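## Task

The scoop starts in the right gripper. Put it down on the tabletop right next to the litter pan, concave side facing up, touching only the table and at rest. The litter pan must stay within roughly 2 cm of its starting spot and be rotated only a little. No other object may be knocked over or turned upside down.

## Robot and tools

ROBOT AND FRAMES
There are two arms, left_arm and right_arm. Positions, velocities and targets in results use the scene frame. Its origin is at table-top height, halfway between the two arms' nominal bases. +z points up, +x points out over the table, and left_arm sits on the +y side. The arm names do not tell you which side of an image an arm appears on. A BASES line, if present, gives each base's calibrated position.
Offsets you send use each arm's current Hand target axes. The gripper's fingers point along its +z and open and close along its y. end_effector_position is the point between the finger pads, about 1 cm short of the fingertips. Printed positions and orientations can be a few cm off, more at long reach.

THE ROW (used by execute_actions and move)
A row is one flat list of 14 numbers, each in [-1, 1], and both arms are always included. The order is left_arm dx, dy, dz, rx, ry, rz, opening, then right_arm dx, dy, dz, rx, ry, rz, opening.
dx, dy, dz are an offset from that arm's Hand target, in its own axes. 1.0 equals 0.6 m.
rx, ry, rz together form one rotation vector, also an offset. 1.0 equals 180 degrees.
opening is absolute, not an offset: +1 is fully open (0.094 m) and -1 is closed.
To keep a gripper as it is, resend its current opening; a 0 there is a real command. Sending six zeros re-requests the arm's Hand target, which also ends a push against something.

TOOLS
execute_actions(actions, cameras): actions is a list of actions. Each action is a table of up to 15 rows, and each row runs for one 1/30 s step. A shorter table repeats its last row to fill 15 steps. Every row in an action is measured from the Hand target at the start of that action, not from the row before it. The next action starts from the new Hand target, so sending the same offset again moves the arm further. An empty list returns the state plus all camera images. cameras can be a list of names, ["all"] or [].
move(target, speed, blend, opening_speed, blocking, cameras): sends each gripper along a straight line to its target. target is either one 14-number row or a list of up to 15 rows. Every row in the list is measured from the same starting Hand targets.
- speed is in m/s, from 0.002 to 2.9, default 0.25. Turning is capped at twice this value in rad/s. Give one number, or one per target.
- blend is in metres and rounds the corners at intermediate targets.
- opening_speed is in units per second on the -1..+1 scale, at least 0.2.
- blocking=false returns after about 0.5 s while the move keeps running.
All paths finish together and are capped at 10 s. Paths do not avoid obstacles or the other arm. The gripper lags behind its path and can overshoot, more so at speed or with the arm nearly straight. A changed opening in a later target is applied only after everything has come to rest there.
The result adds a move: line showing how it ended: done (within 10 mm and 2 degrees), off_target, moving, held or fault. limits=paced means the pose was clipped; limits=held means a check withheld steps.
wait(seconds 0–10, cameras): lets time pass while each arm holds its command. A running move keeps going.
stop(cameras): brakes the running move. It needs room to slow down.
zoom_image(camera, region [x0,y0,x1,y1] in pixels, at most 504x504, origin at top-left): gives a closer view of that camera's latest image.
finished_scene(scene): scene is the current scene's number. It ends the scene irreversibly, and the goal must hold with the robot gone.

CONTROL BEHAVIOUR
Each control step, the commanded orientation is limited to within 40 degrees of the measured one. Position takes priority when the arm can't reach both. Friction and weight can leave the gripper resting a cm or more away from its Hand target. Waiting does not fix this, but the next command, even all zeros, pursues the target again. If a gap remains, send the missing distance as an offset. Very small moves may not start at all.
An arm blocked by an object keeps pushing until you command it away.
The clearance check can block poses that bring an arm near the other arm. It does not stop the two grippers or wrist cameras from hitting each other.
Avoid paths close to an arm's own base, and wrist positions near its first joint's axis, since either can flip the shoulder posture.
Joint ranges (rad): waist -2.618..3.054, shoulder 0..3.142, elbow 0..3.142 (straight at 2.901), wrist pitch -1.571..1.571, wrist yaw -1.571..1.571, wrist roll -2.094..2.094.

READING RESULTS
Each result gives end_effector_position (m) and end_effector_quat_wxyz in the scene frame, plus Hand target, Tool commands, Joint positions and Joint torques.
- The last Joint positions value for each arm is the finger opening in metres.
- Joint velocities shows "within noise" when the arm is still.
- Joint torques include gravity and have offsets and noise. Joints 1–3 flip sign past ±28 N m.
- grip_measured uses the opening scale. With nothing held it reads up to about 2.7 mm too wide. On a firmly gripped hard part it reads up to about 3 mm narrower, and the gripper reaches its force limit about 0.05 below the reading at first contact.
- grip_effort_nm is motor effort (negative means closing). It is not the pad force.
- execute_actions results also list gripper positions at some steps.
To release an object, command an opening clearly above grip_measured.

CAMERAS
All are 896x504: cam_head_left, cam_head_right, cam_high, cam_low, cam_left_wrist, cam_right_wrist.

WHAT TO AVOID
- Dropping the scoop, or letting go while it is still moving.
- Fast impacts, hard pushes, or shoving the litter pan, which must stay almost in place.
- Knocking other items over, or anything leaving the table.
- Contact or squeezing between the two arms, which can end the scene.
- Long holding, stretched-out poses or pushing at unreachable poses. These heat the motors: MOTOR HOT at 75 °C, the arm folds and idles at 90 °C, and it goes limp at 100 °C.
Loose objects may occasionally get a brief external push.

Each tool is called after "Emit:" in YAML: its name, and indented under it one key for each argument.

## Session

Emit:
execute_actions:
  actions: []

Scene clock: 0.00 s.
left_arm: end_effector_position=(+0.3598, +0.3580, +0.4819) grip_measured=+1.000 grip_effort_nm=n/a end_effector_quat_wxyz=(+0.724, +0.128, +0.648, +0.199) | right_arm: end_effector_position=(+0.3701, -0.4982, +0.2771) grip_measured=-0.590 grip_effort_nm=n/a end_effector_quat_wxyz=(+0.298, -0.516, +0.634, -0.494)
Joint positions: left_arm=[0.166 1.088 1.247 -0.032 0.085 0.452 0.094] | right_arm=[-0.722 1.359 1.061 -0.066 -0.354 -1.844 0.019]
Joint velocities: within noise
Joint torques (N m): no reading
Heat: left arm: 31 °C; right arm: 34 °C.
Hand target: left_arm +0.3550, +0.3573, +0.4918; +0.732, +0.125, +0.639, +0.200 | right_arm +0.3713, -0.4973, +0.2974; +0.307, -0.509, +0.620, -0.512
Tool commands: left_gripper/opening=+1.0 right_gripper/opening=-0.979875

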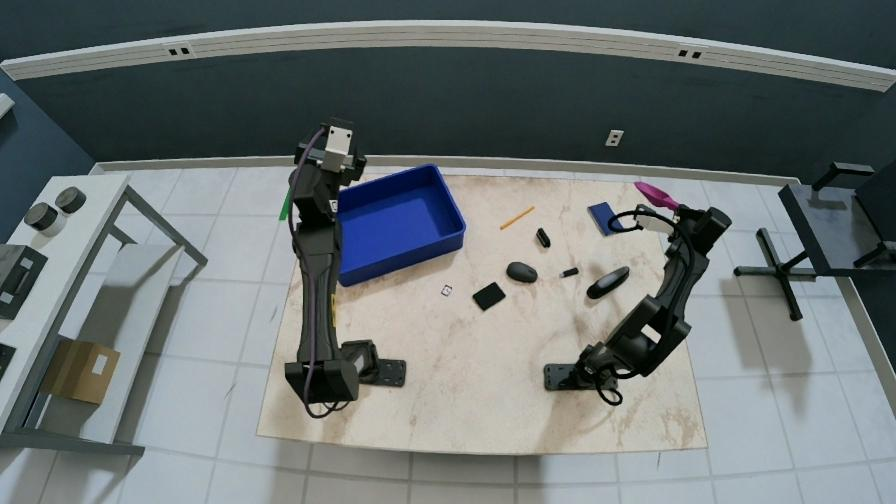

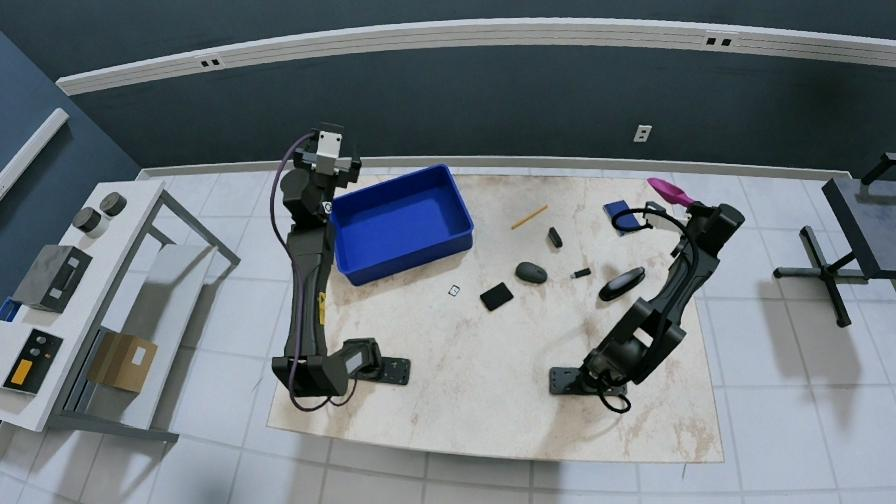

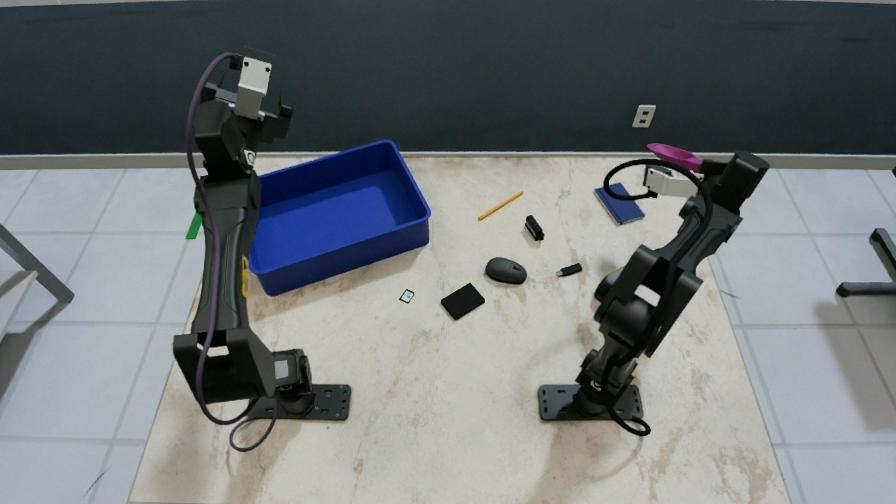

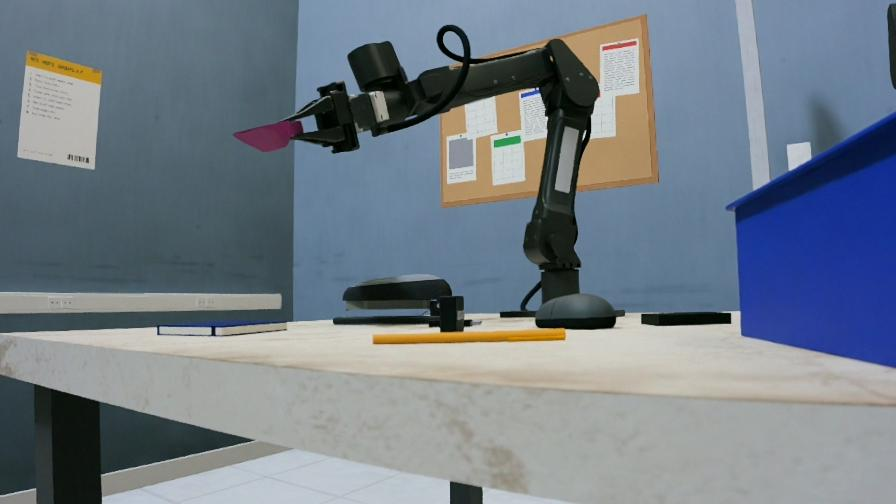

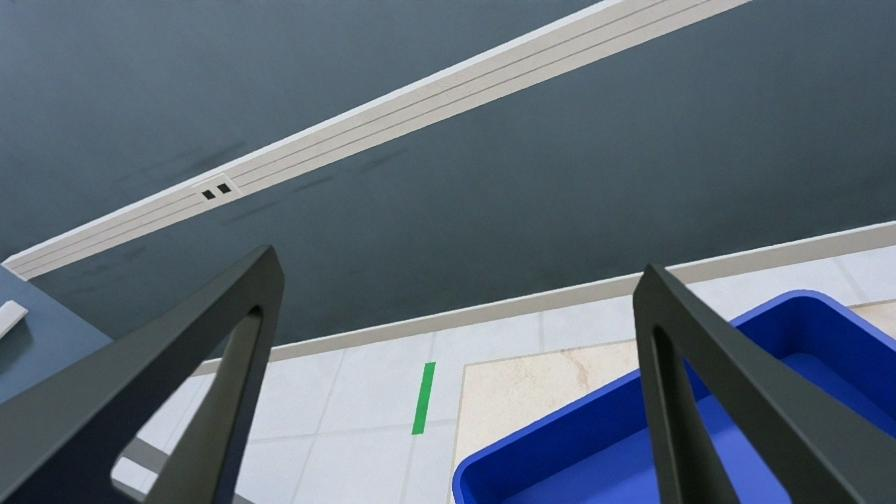

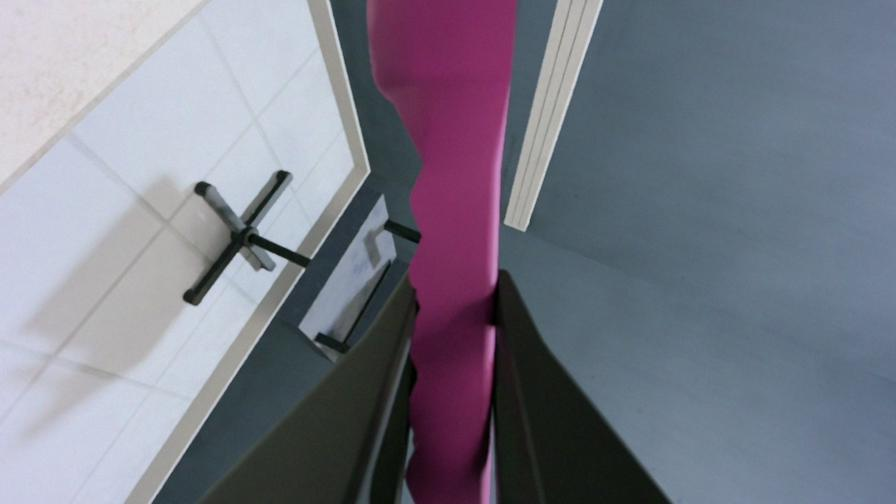

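Emit:
zoom_image:
  camera: "cam_head_left"
  region: [590, 140, 750, 260]

Emit:
zoom_image:
  camera: "cam_low"
  region: [210, 20, 430, 180]

Emit:
zoom_image:
  camera: "cam_high"
  region: [590, 110, 800, 240]

Emit:
zoom_image:
  camera: "cam_right_wrist"
  region: [220, 0, 700, 504]

Scaled by 3.150.

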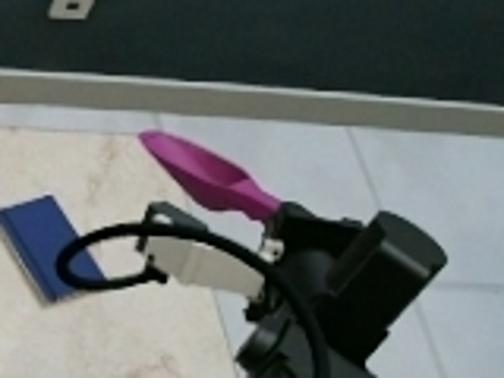

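Scaled by 2.291.

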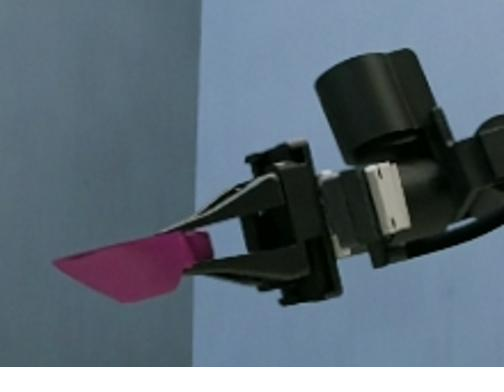

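Scaled by 2.400.

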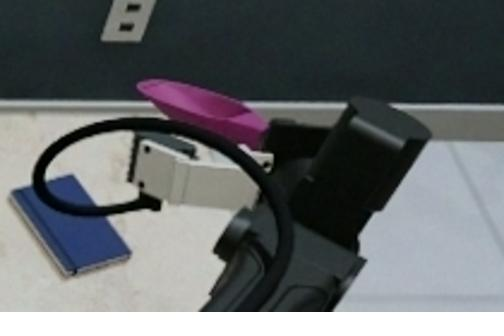

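Scaled by 1.000.

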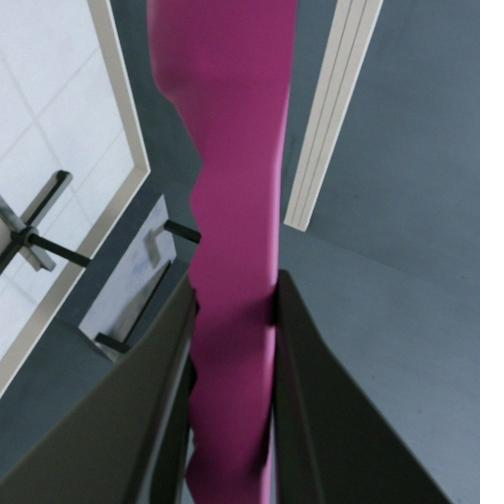

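Emit:
move:
  target: [0,0,0,0,0,0,1,-0.71,0.048,-0.235,-0.026,-0.234,-0.044,-0.98]
  speed: 0.25
  cameras: ["all"]

Scene clock: 59.30 s.
left_arm: end_effector_position=(+0.3598, +0.3580, +0.4819) grip_measured=+1.000 grip_effort_nm=-0.007 end_effector_quat_wxyz=(+0.724, +0.128, +0.648, +0.199) | right_arm: end_effector_position=(+0.3496, -0.0578, +0.2265) grip_measured=-0.590 grip_effort_nm=-1.038 end_effector_quat_wxyz=(-0.423, +0.732, -0.453, +0.282)
Joint positions: left_arm=[0.166 1.088 1.247 -0.032 0.085 0.452 0.094] | right_arm=[0.565 1.239 0.913 -0.182 0.119 -1.539 0.019]
Joint torques (N m): left_arm=[-0.08 -4.05 7.82 1.79 -0.03 -0.08] | right_arm=[0.24 -3.45 10.56 2.25 0.05 0.17]
Heat: left arm: 37 °C; right arm: 40 °C.
Hand target: left_arm +0.3550, +0.3573, +0.4918; +0.732, +0.125, +0.639, +0.200 | right_arm +0.3599, -0.0502, +0.2507; -0.453, +0.711, -0.452, +0.290
Off the commanded pose: left_arm 0.011 m, 2 deg | right_arm 0.027 m, 4 deg.
move: off_target (left_arm, right_arm)

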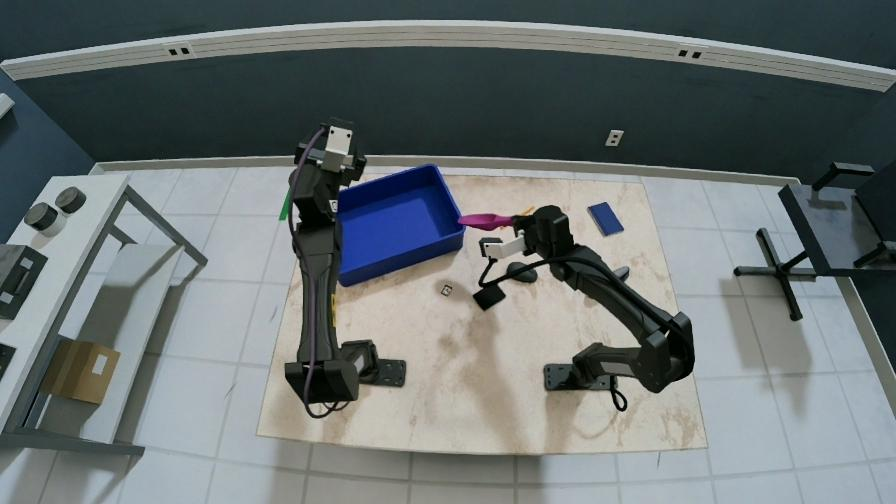

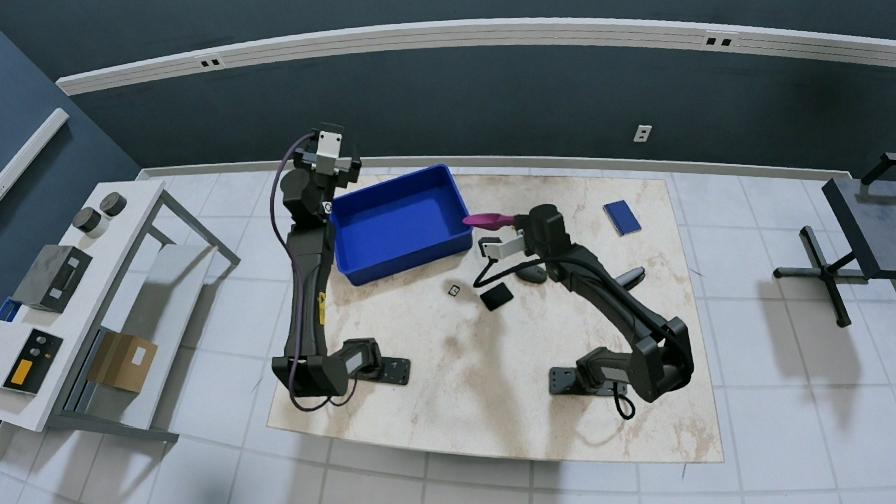

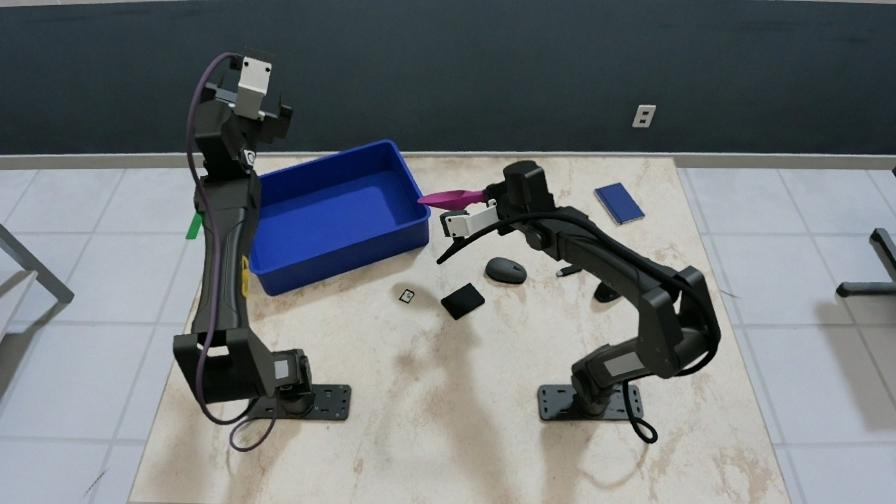

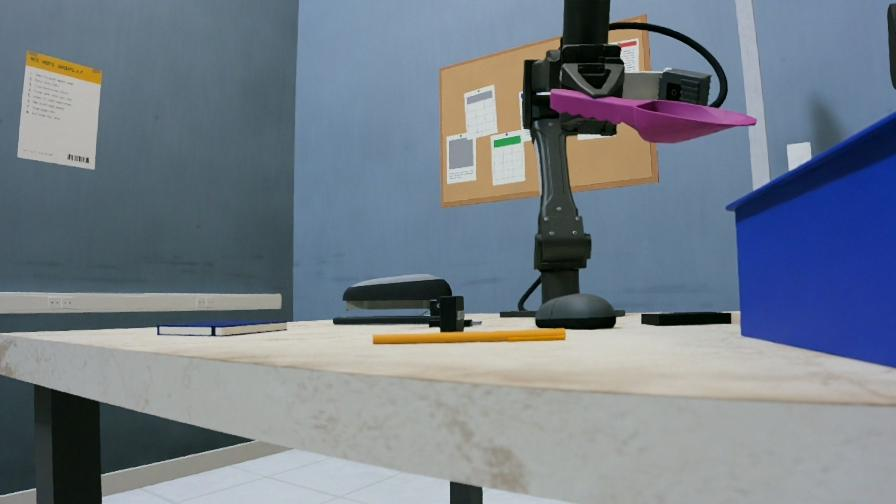

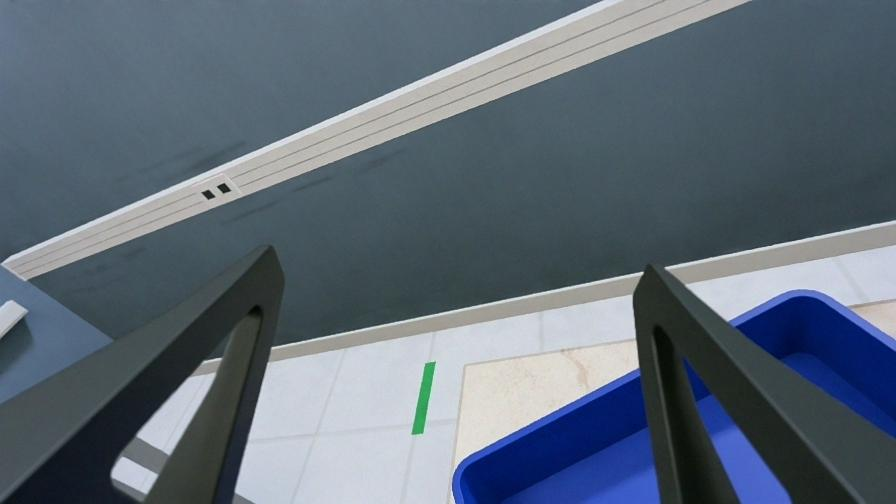

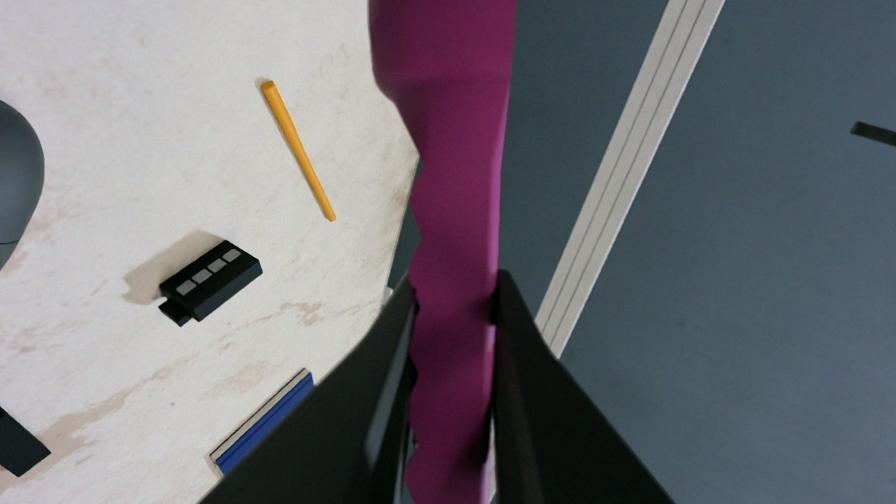

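Emit:
move:
  target: [0,0,0,0,0,0,1,-0.104,0.056,-0.002,0.016,-0.06,-0.028,-0.98]
  cameras: ["all"]

Emit:
zoom_image:
  camera: "cam_high"
  region: [350, 150, 610, 350]

Emit:
zoom_image:
  camera: "cam_head_left"
  region: [380, 150, 580, 320]

Scene clock: 97.90 s.
left_arm: end_effector_position=(+0.3598, +0.3580, +0.4819) grip_measured=+1.000 grip_effort_nm=-0.007 end_effector_quat_wxyz=(+0.724, +0.128, +0.648, +0.199) | right_arm: end_effector_position=(+0.3187, -0.0060, +0.2072) grip_measured=-0.590 grip_effort_nm=-1.038 end_effector_quat_wxyz=(-0.475, +0.755, -0.376, +0.252)
Joint positions: left_arm=[0.166 1.088 1.247 -0.032 0.085 0.452 0.094] | right_arm=[0.688 1.239 0.774 0.029 0.06 -1.568 0.019]
Joint torques (N m): left_arm=[-0.1 -4.08 7.75 1.78 -0.04 -0.08] | right_arm=[0.34 -4.83 7.34 2.33 -0.13 0.06]
Heat: left arm: 39 °C; right arm: 42 °C.
Hand target: left_arm +0.3550, +0.3573, +0.4918; +0.732, +0.125, +0.639, +0.200 | right_arm +0.3198, -0.0001, +0.2208; -0.499, +0.743, -0.368, +0.253
Off the commanded pose: left_arm 0.011 m, 2 deg | right_arm 0.015 m, 3 deg.
move: off_target (left_arm, right_arm)

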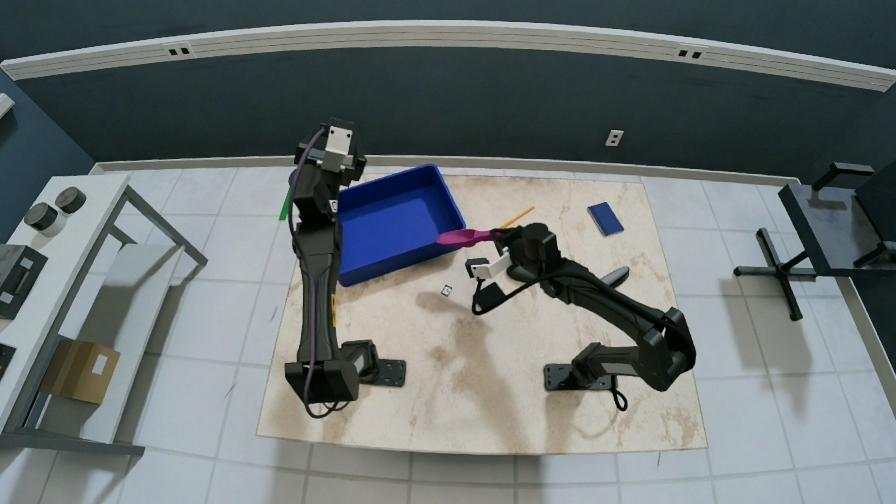

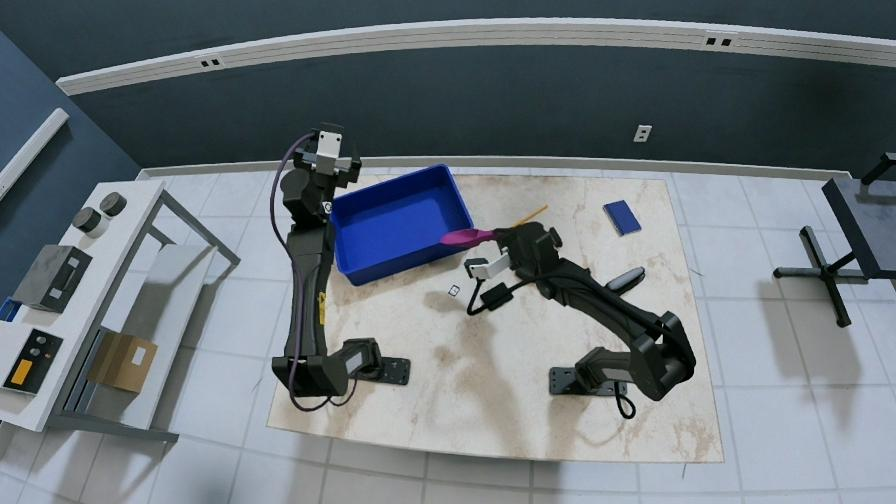

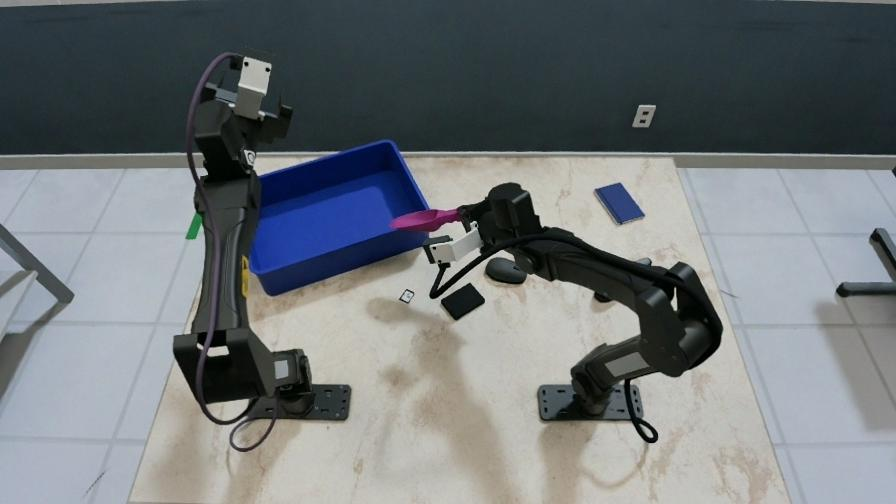

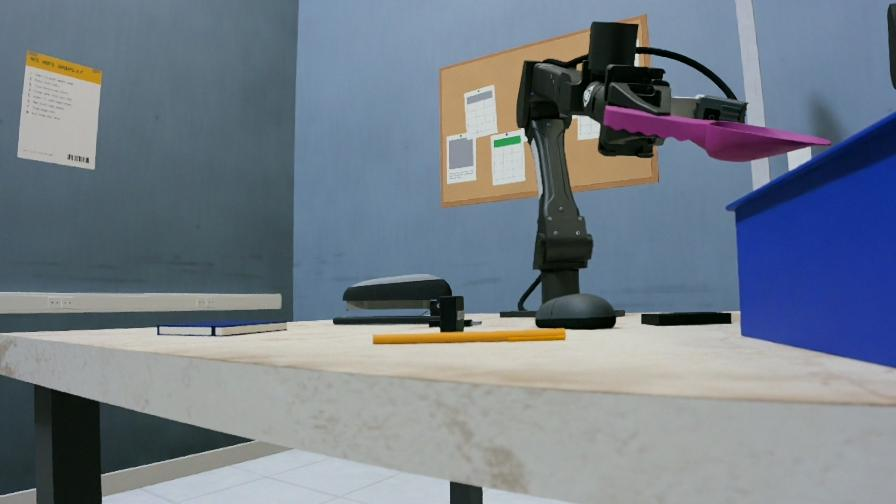

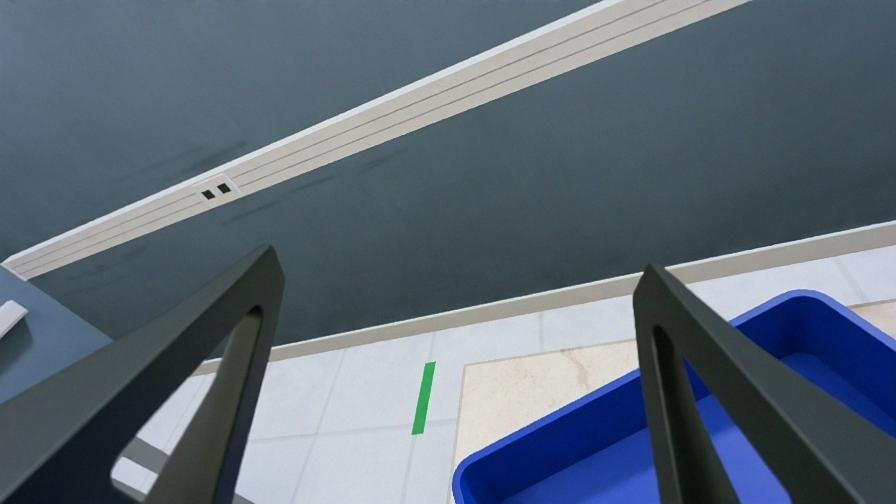

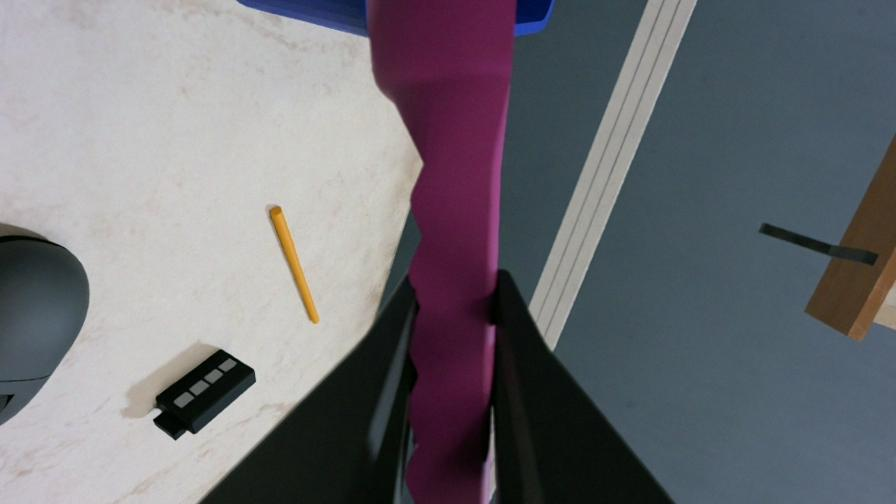

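Scaled by 1.938.

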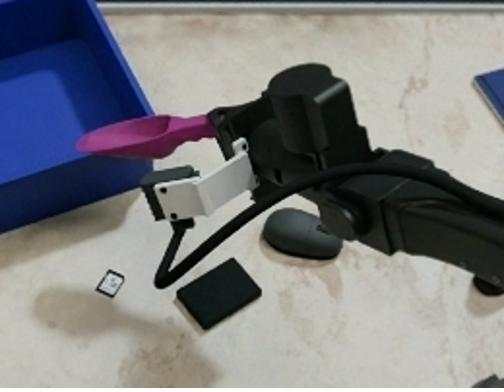

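Scaled by 2.520.

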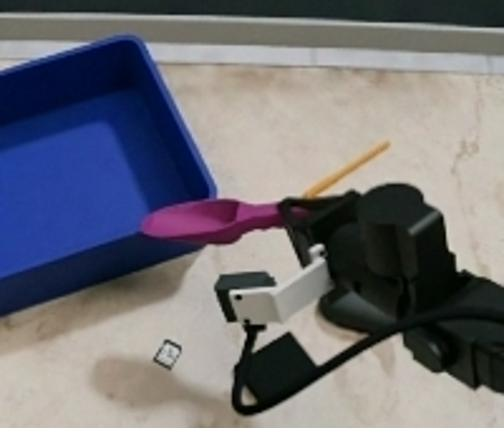

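Emit:
move:
  target: [0,0,0,0,0,0,1,-0.001,0.093,0.0375,0,0,0,-0.98]
  cameras: ["all"]

Emit:
zoom_image:
  camera: "cam_high"
  region: [350, 150, 610, 350]

Emit:
zoom_image:
  camera: "cam_head_left"
  region: [380, 150, 580, 320]

Scene clock: 122.43 s.
left_arm: end_effector_position=(+0.3598, +0.3580, +0.4819) grip_measured=+1.000 grip_effort_nm=-0.002 end_effector_quat_wxyz=(+0.724, +0.128, +0.648, +0.199) | right_arm: end_effector_position=(+0.3170, -0.0074, +0.1523) grip_measured=-0.590 grip_effort_nm=-1.033 end_effector_quat_wxyz=(-0.480, +0.752, -0.374, +0.254)
Joint positions: left_arm=[0.166 1.088 1.247 -0.032 0.085 0.452 0.094] | right_arm=[0.688 1.32 0.583 0.315 0.06 -1.57 0.019]
Joint torques (N m): left_arm=[-0.02 -4.08 7.77 1.79 -0.07 -0.07] | right_arm=[0.42 -3.58 7.13 2.31 -0.12 0.07]
Heat: left arm: 40 °C; right arm: 43 °C.
Hand target: left_arm +0.3550, +0.3573, +0.4918; +0.732, +0.125, +0.639, +0.200 | right_arm +0.3197, -0.0001, +0.1606; -0.499, +0.743, -0.369, +0.253
Off the commanded pose: left_arm 0.011 m, 2 deg | right_arm 0.011 m, 2 deg.
move: off_target (left_arm, right_arm)

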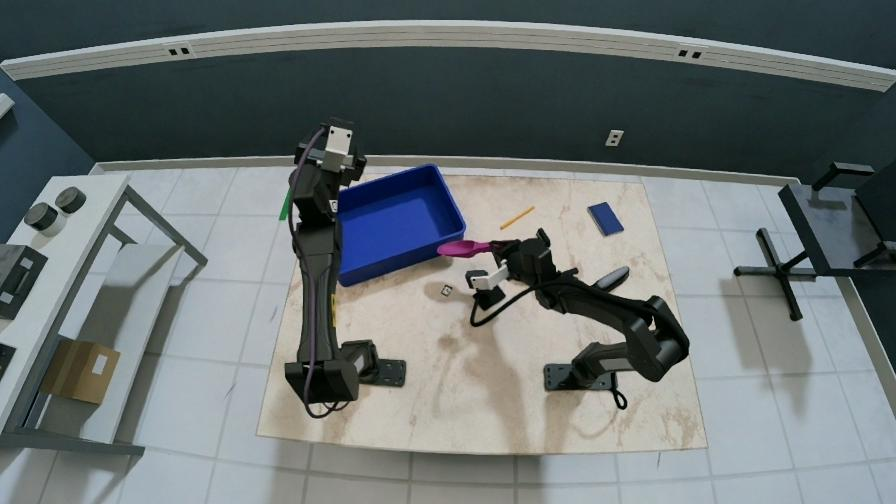

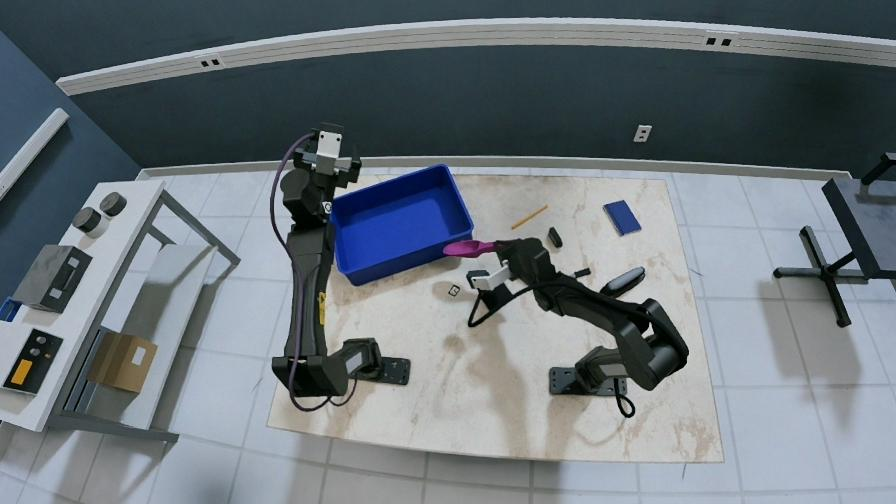

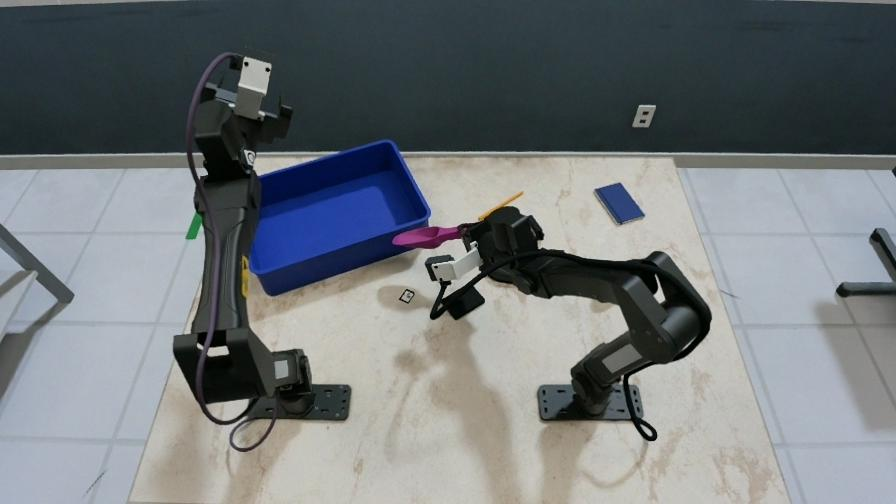

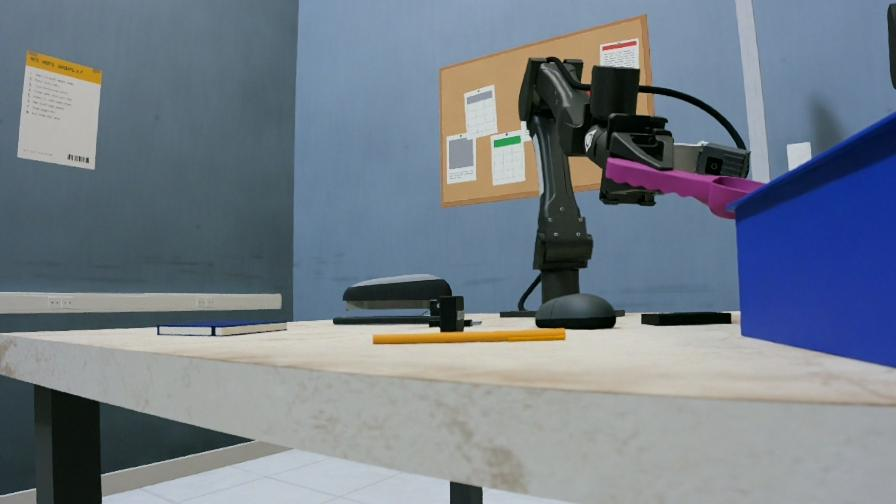

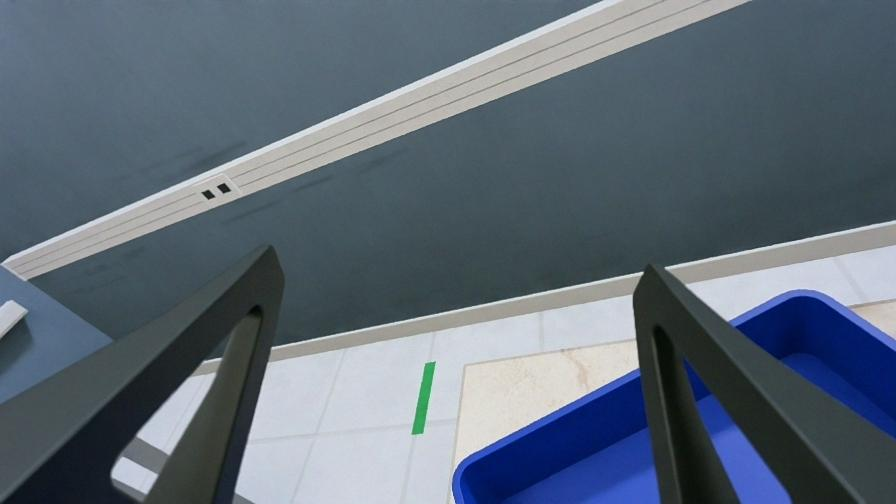

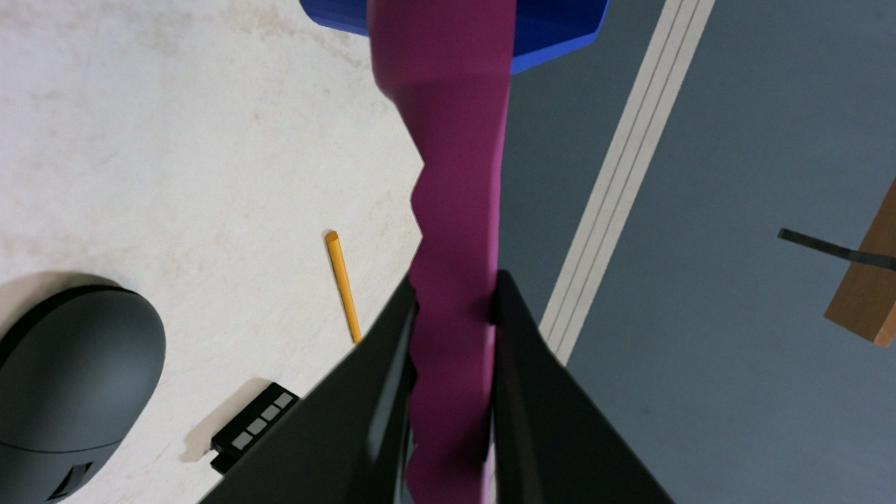

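Scaled by 1.938.

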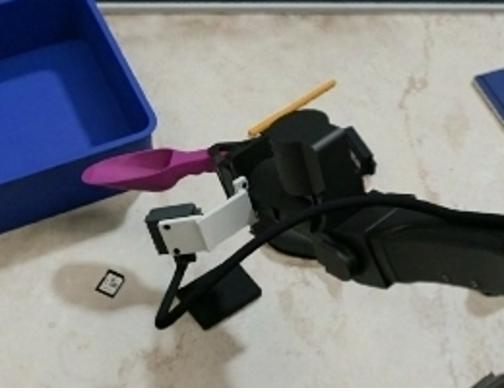

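Scaled by 2.520.

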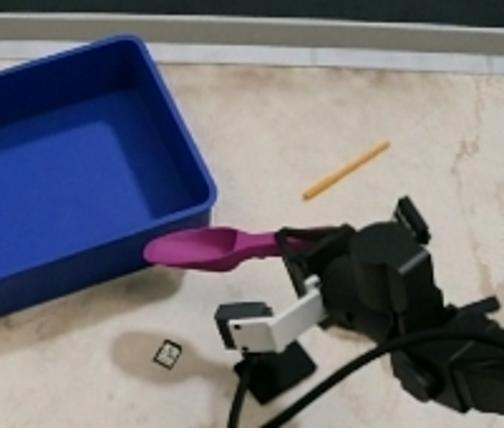

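Emit:
move:
  target: [0,0,0,0,0,0,1,-0.001,0.07,0.028,0,0,0,-0.98]
  speed: 0.1
  cameras: ["all"]

Emit:
zoom_image:
  camera: "cam_high"
  region: [350, 150, 610, 350]

Emit:
zoom_image:
  camera: "cam_head_left"
  region: [380, 180, 540, 320]

Emit:
zoom_image:
  camera: "cam_low"
  region: [500, 100, 800, 350]

Scene clock: 130.40 s.
left_arm: end_effector_position=(+0.3598, +0.3580, +0.4819) grip_measured=+1.000 grip_effort_nm=-0.007 end_effector_quat_wxyz=(+0.724, +0.128, +0.648, +0.199) | right_arm: end_effector_position=(+0.3180, -0.0066, +0.1099) grip_measured=-0.590 grip_effort_nm=-1.038 end_effector_quat_wxyz=(-0.482, +0.750, -0.373, +0.255)
Joint positions: left_arm=[0.166 1.088 1.247 -0.032 0.085 0.452 0.094] | right_arm=[0.688 1.462 0.478 0.567 0.06 -1.57 0.019]
Joint torques (N m): left_arm=[-0.08 -4.11 7.73 1.78 -0.05 -0.06] | right_arm=[0.47 -3.81 6 2.32 -0.12 0.07]
Heat: left arm: 40 °C; right arm: 44 °C.
Hand target: left_arm +0.3550, +0.3573, +0.4918; +0.732, +0.125, +0.639, +0.200 | right_arm +0.3193, -0.0001, +0.1152; -0.498, +0.743, -0.369, +0.253
Off the commanded pose: left_arm 0.011 m, 2 deg | right_arm 0.009 m, 2 deg.
move: off_target (left_arm)

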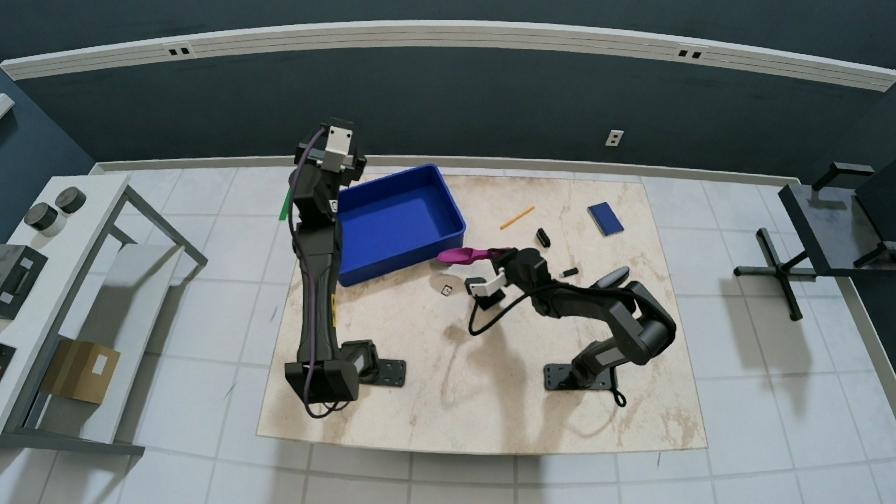

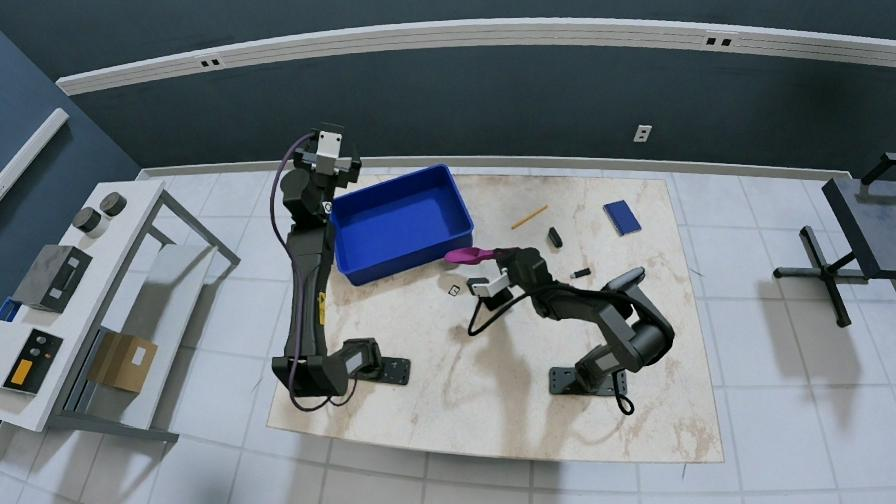

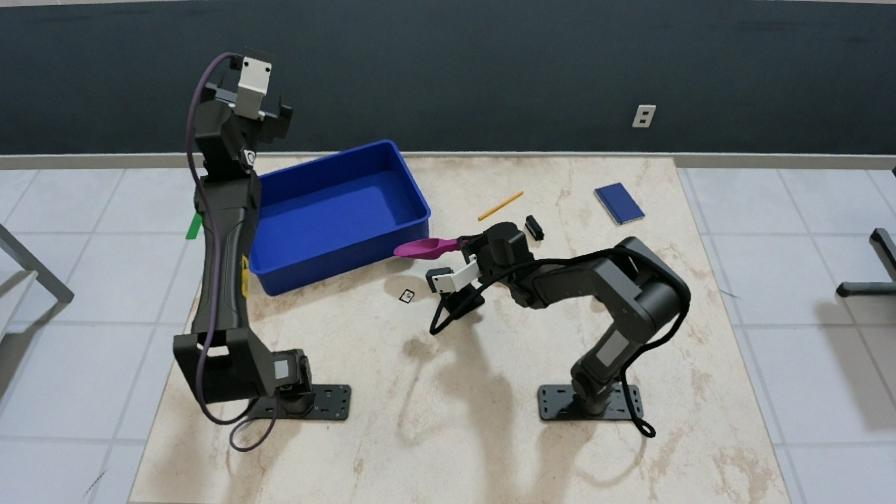

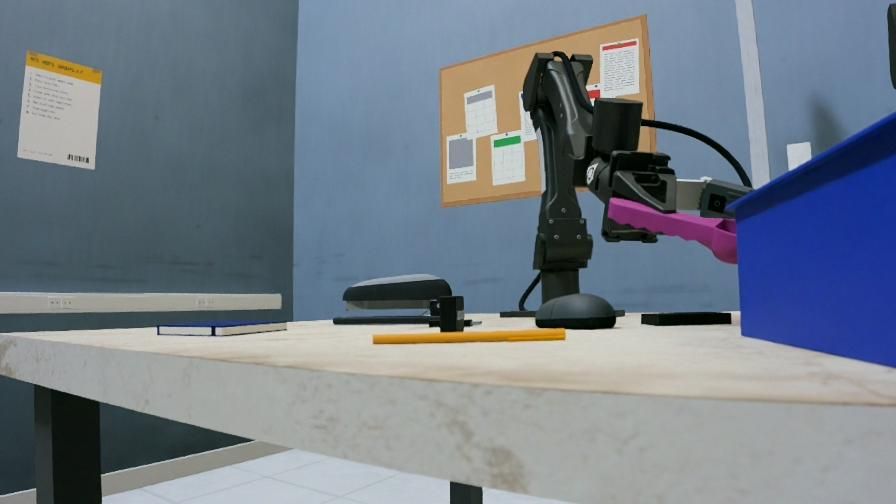

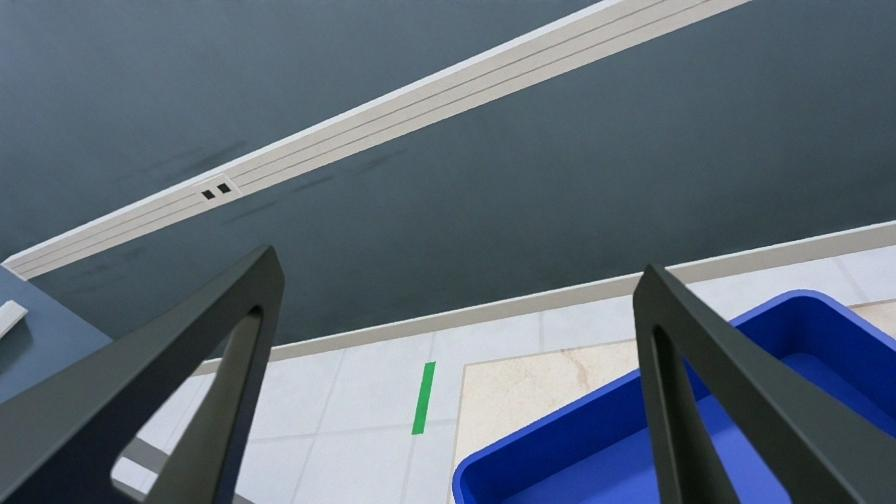

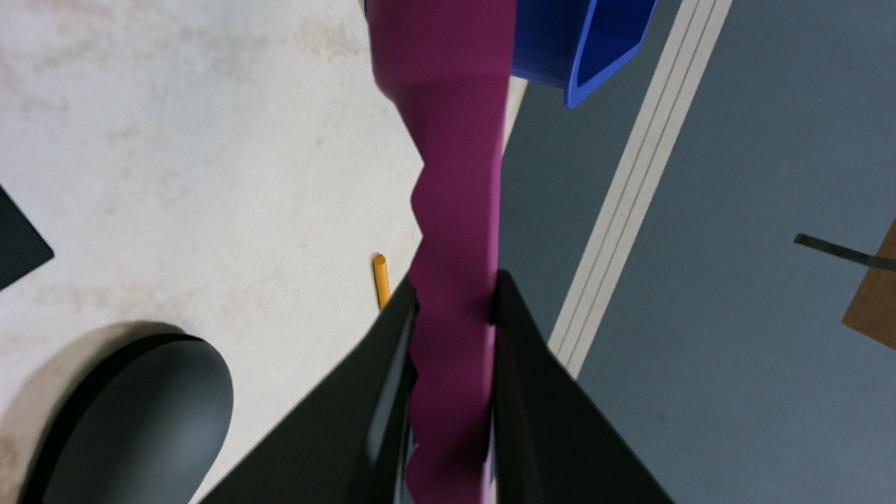

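Scaled by 1.938.

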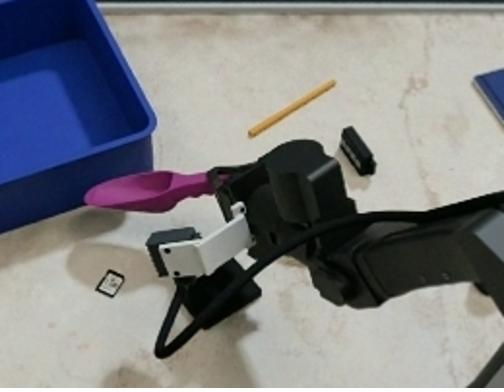

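Scaled by 3.150.

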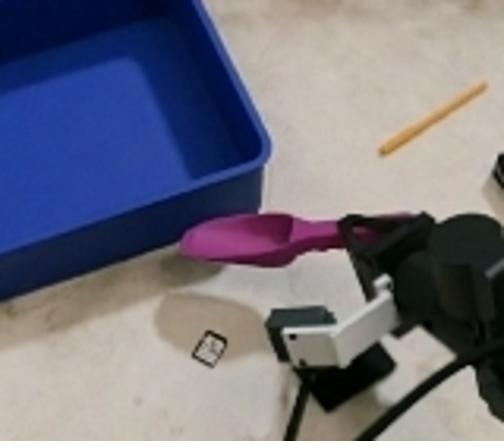

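Scaled by 1.680.

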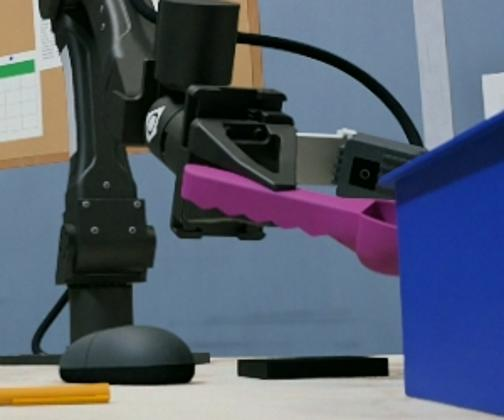

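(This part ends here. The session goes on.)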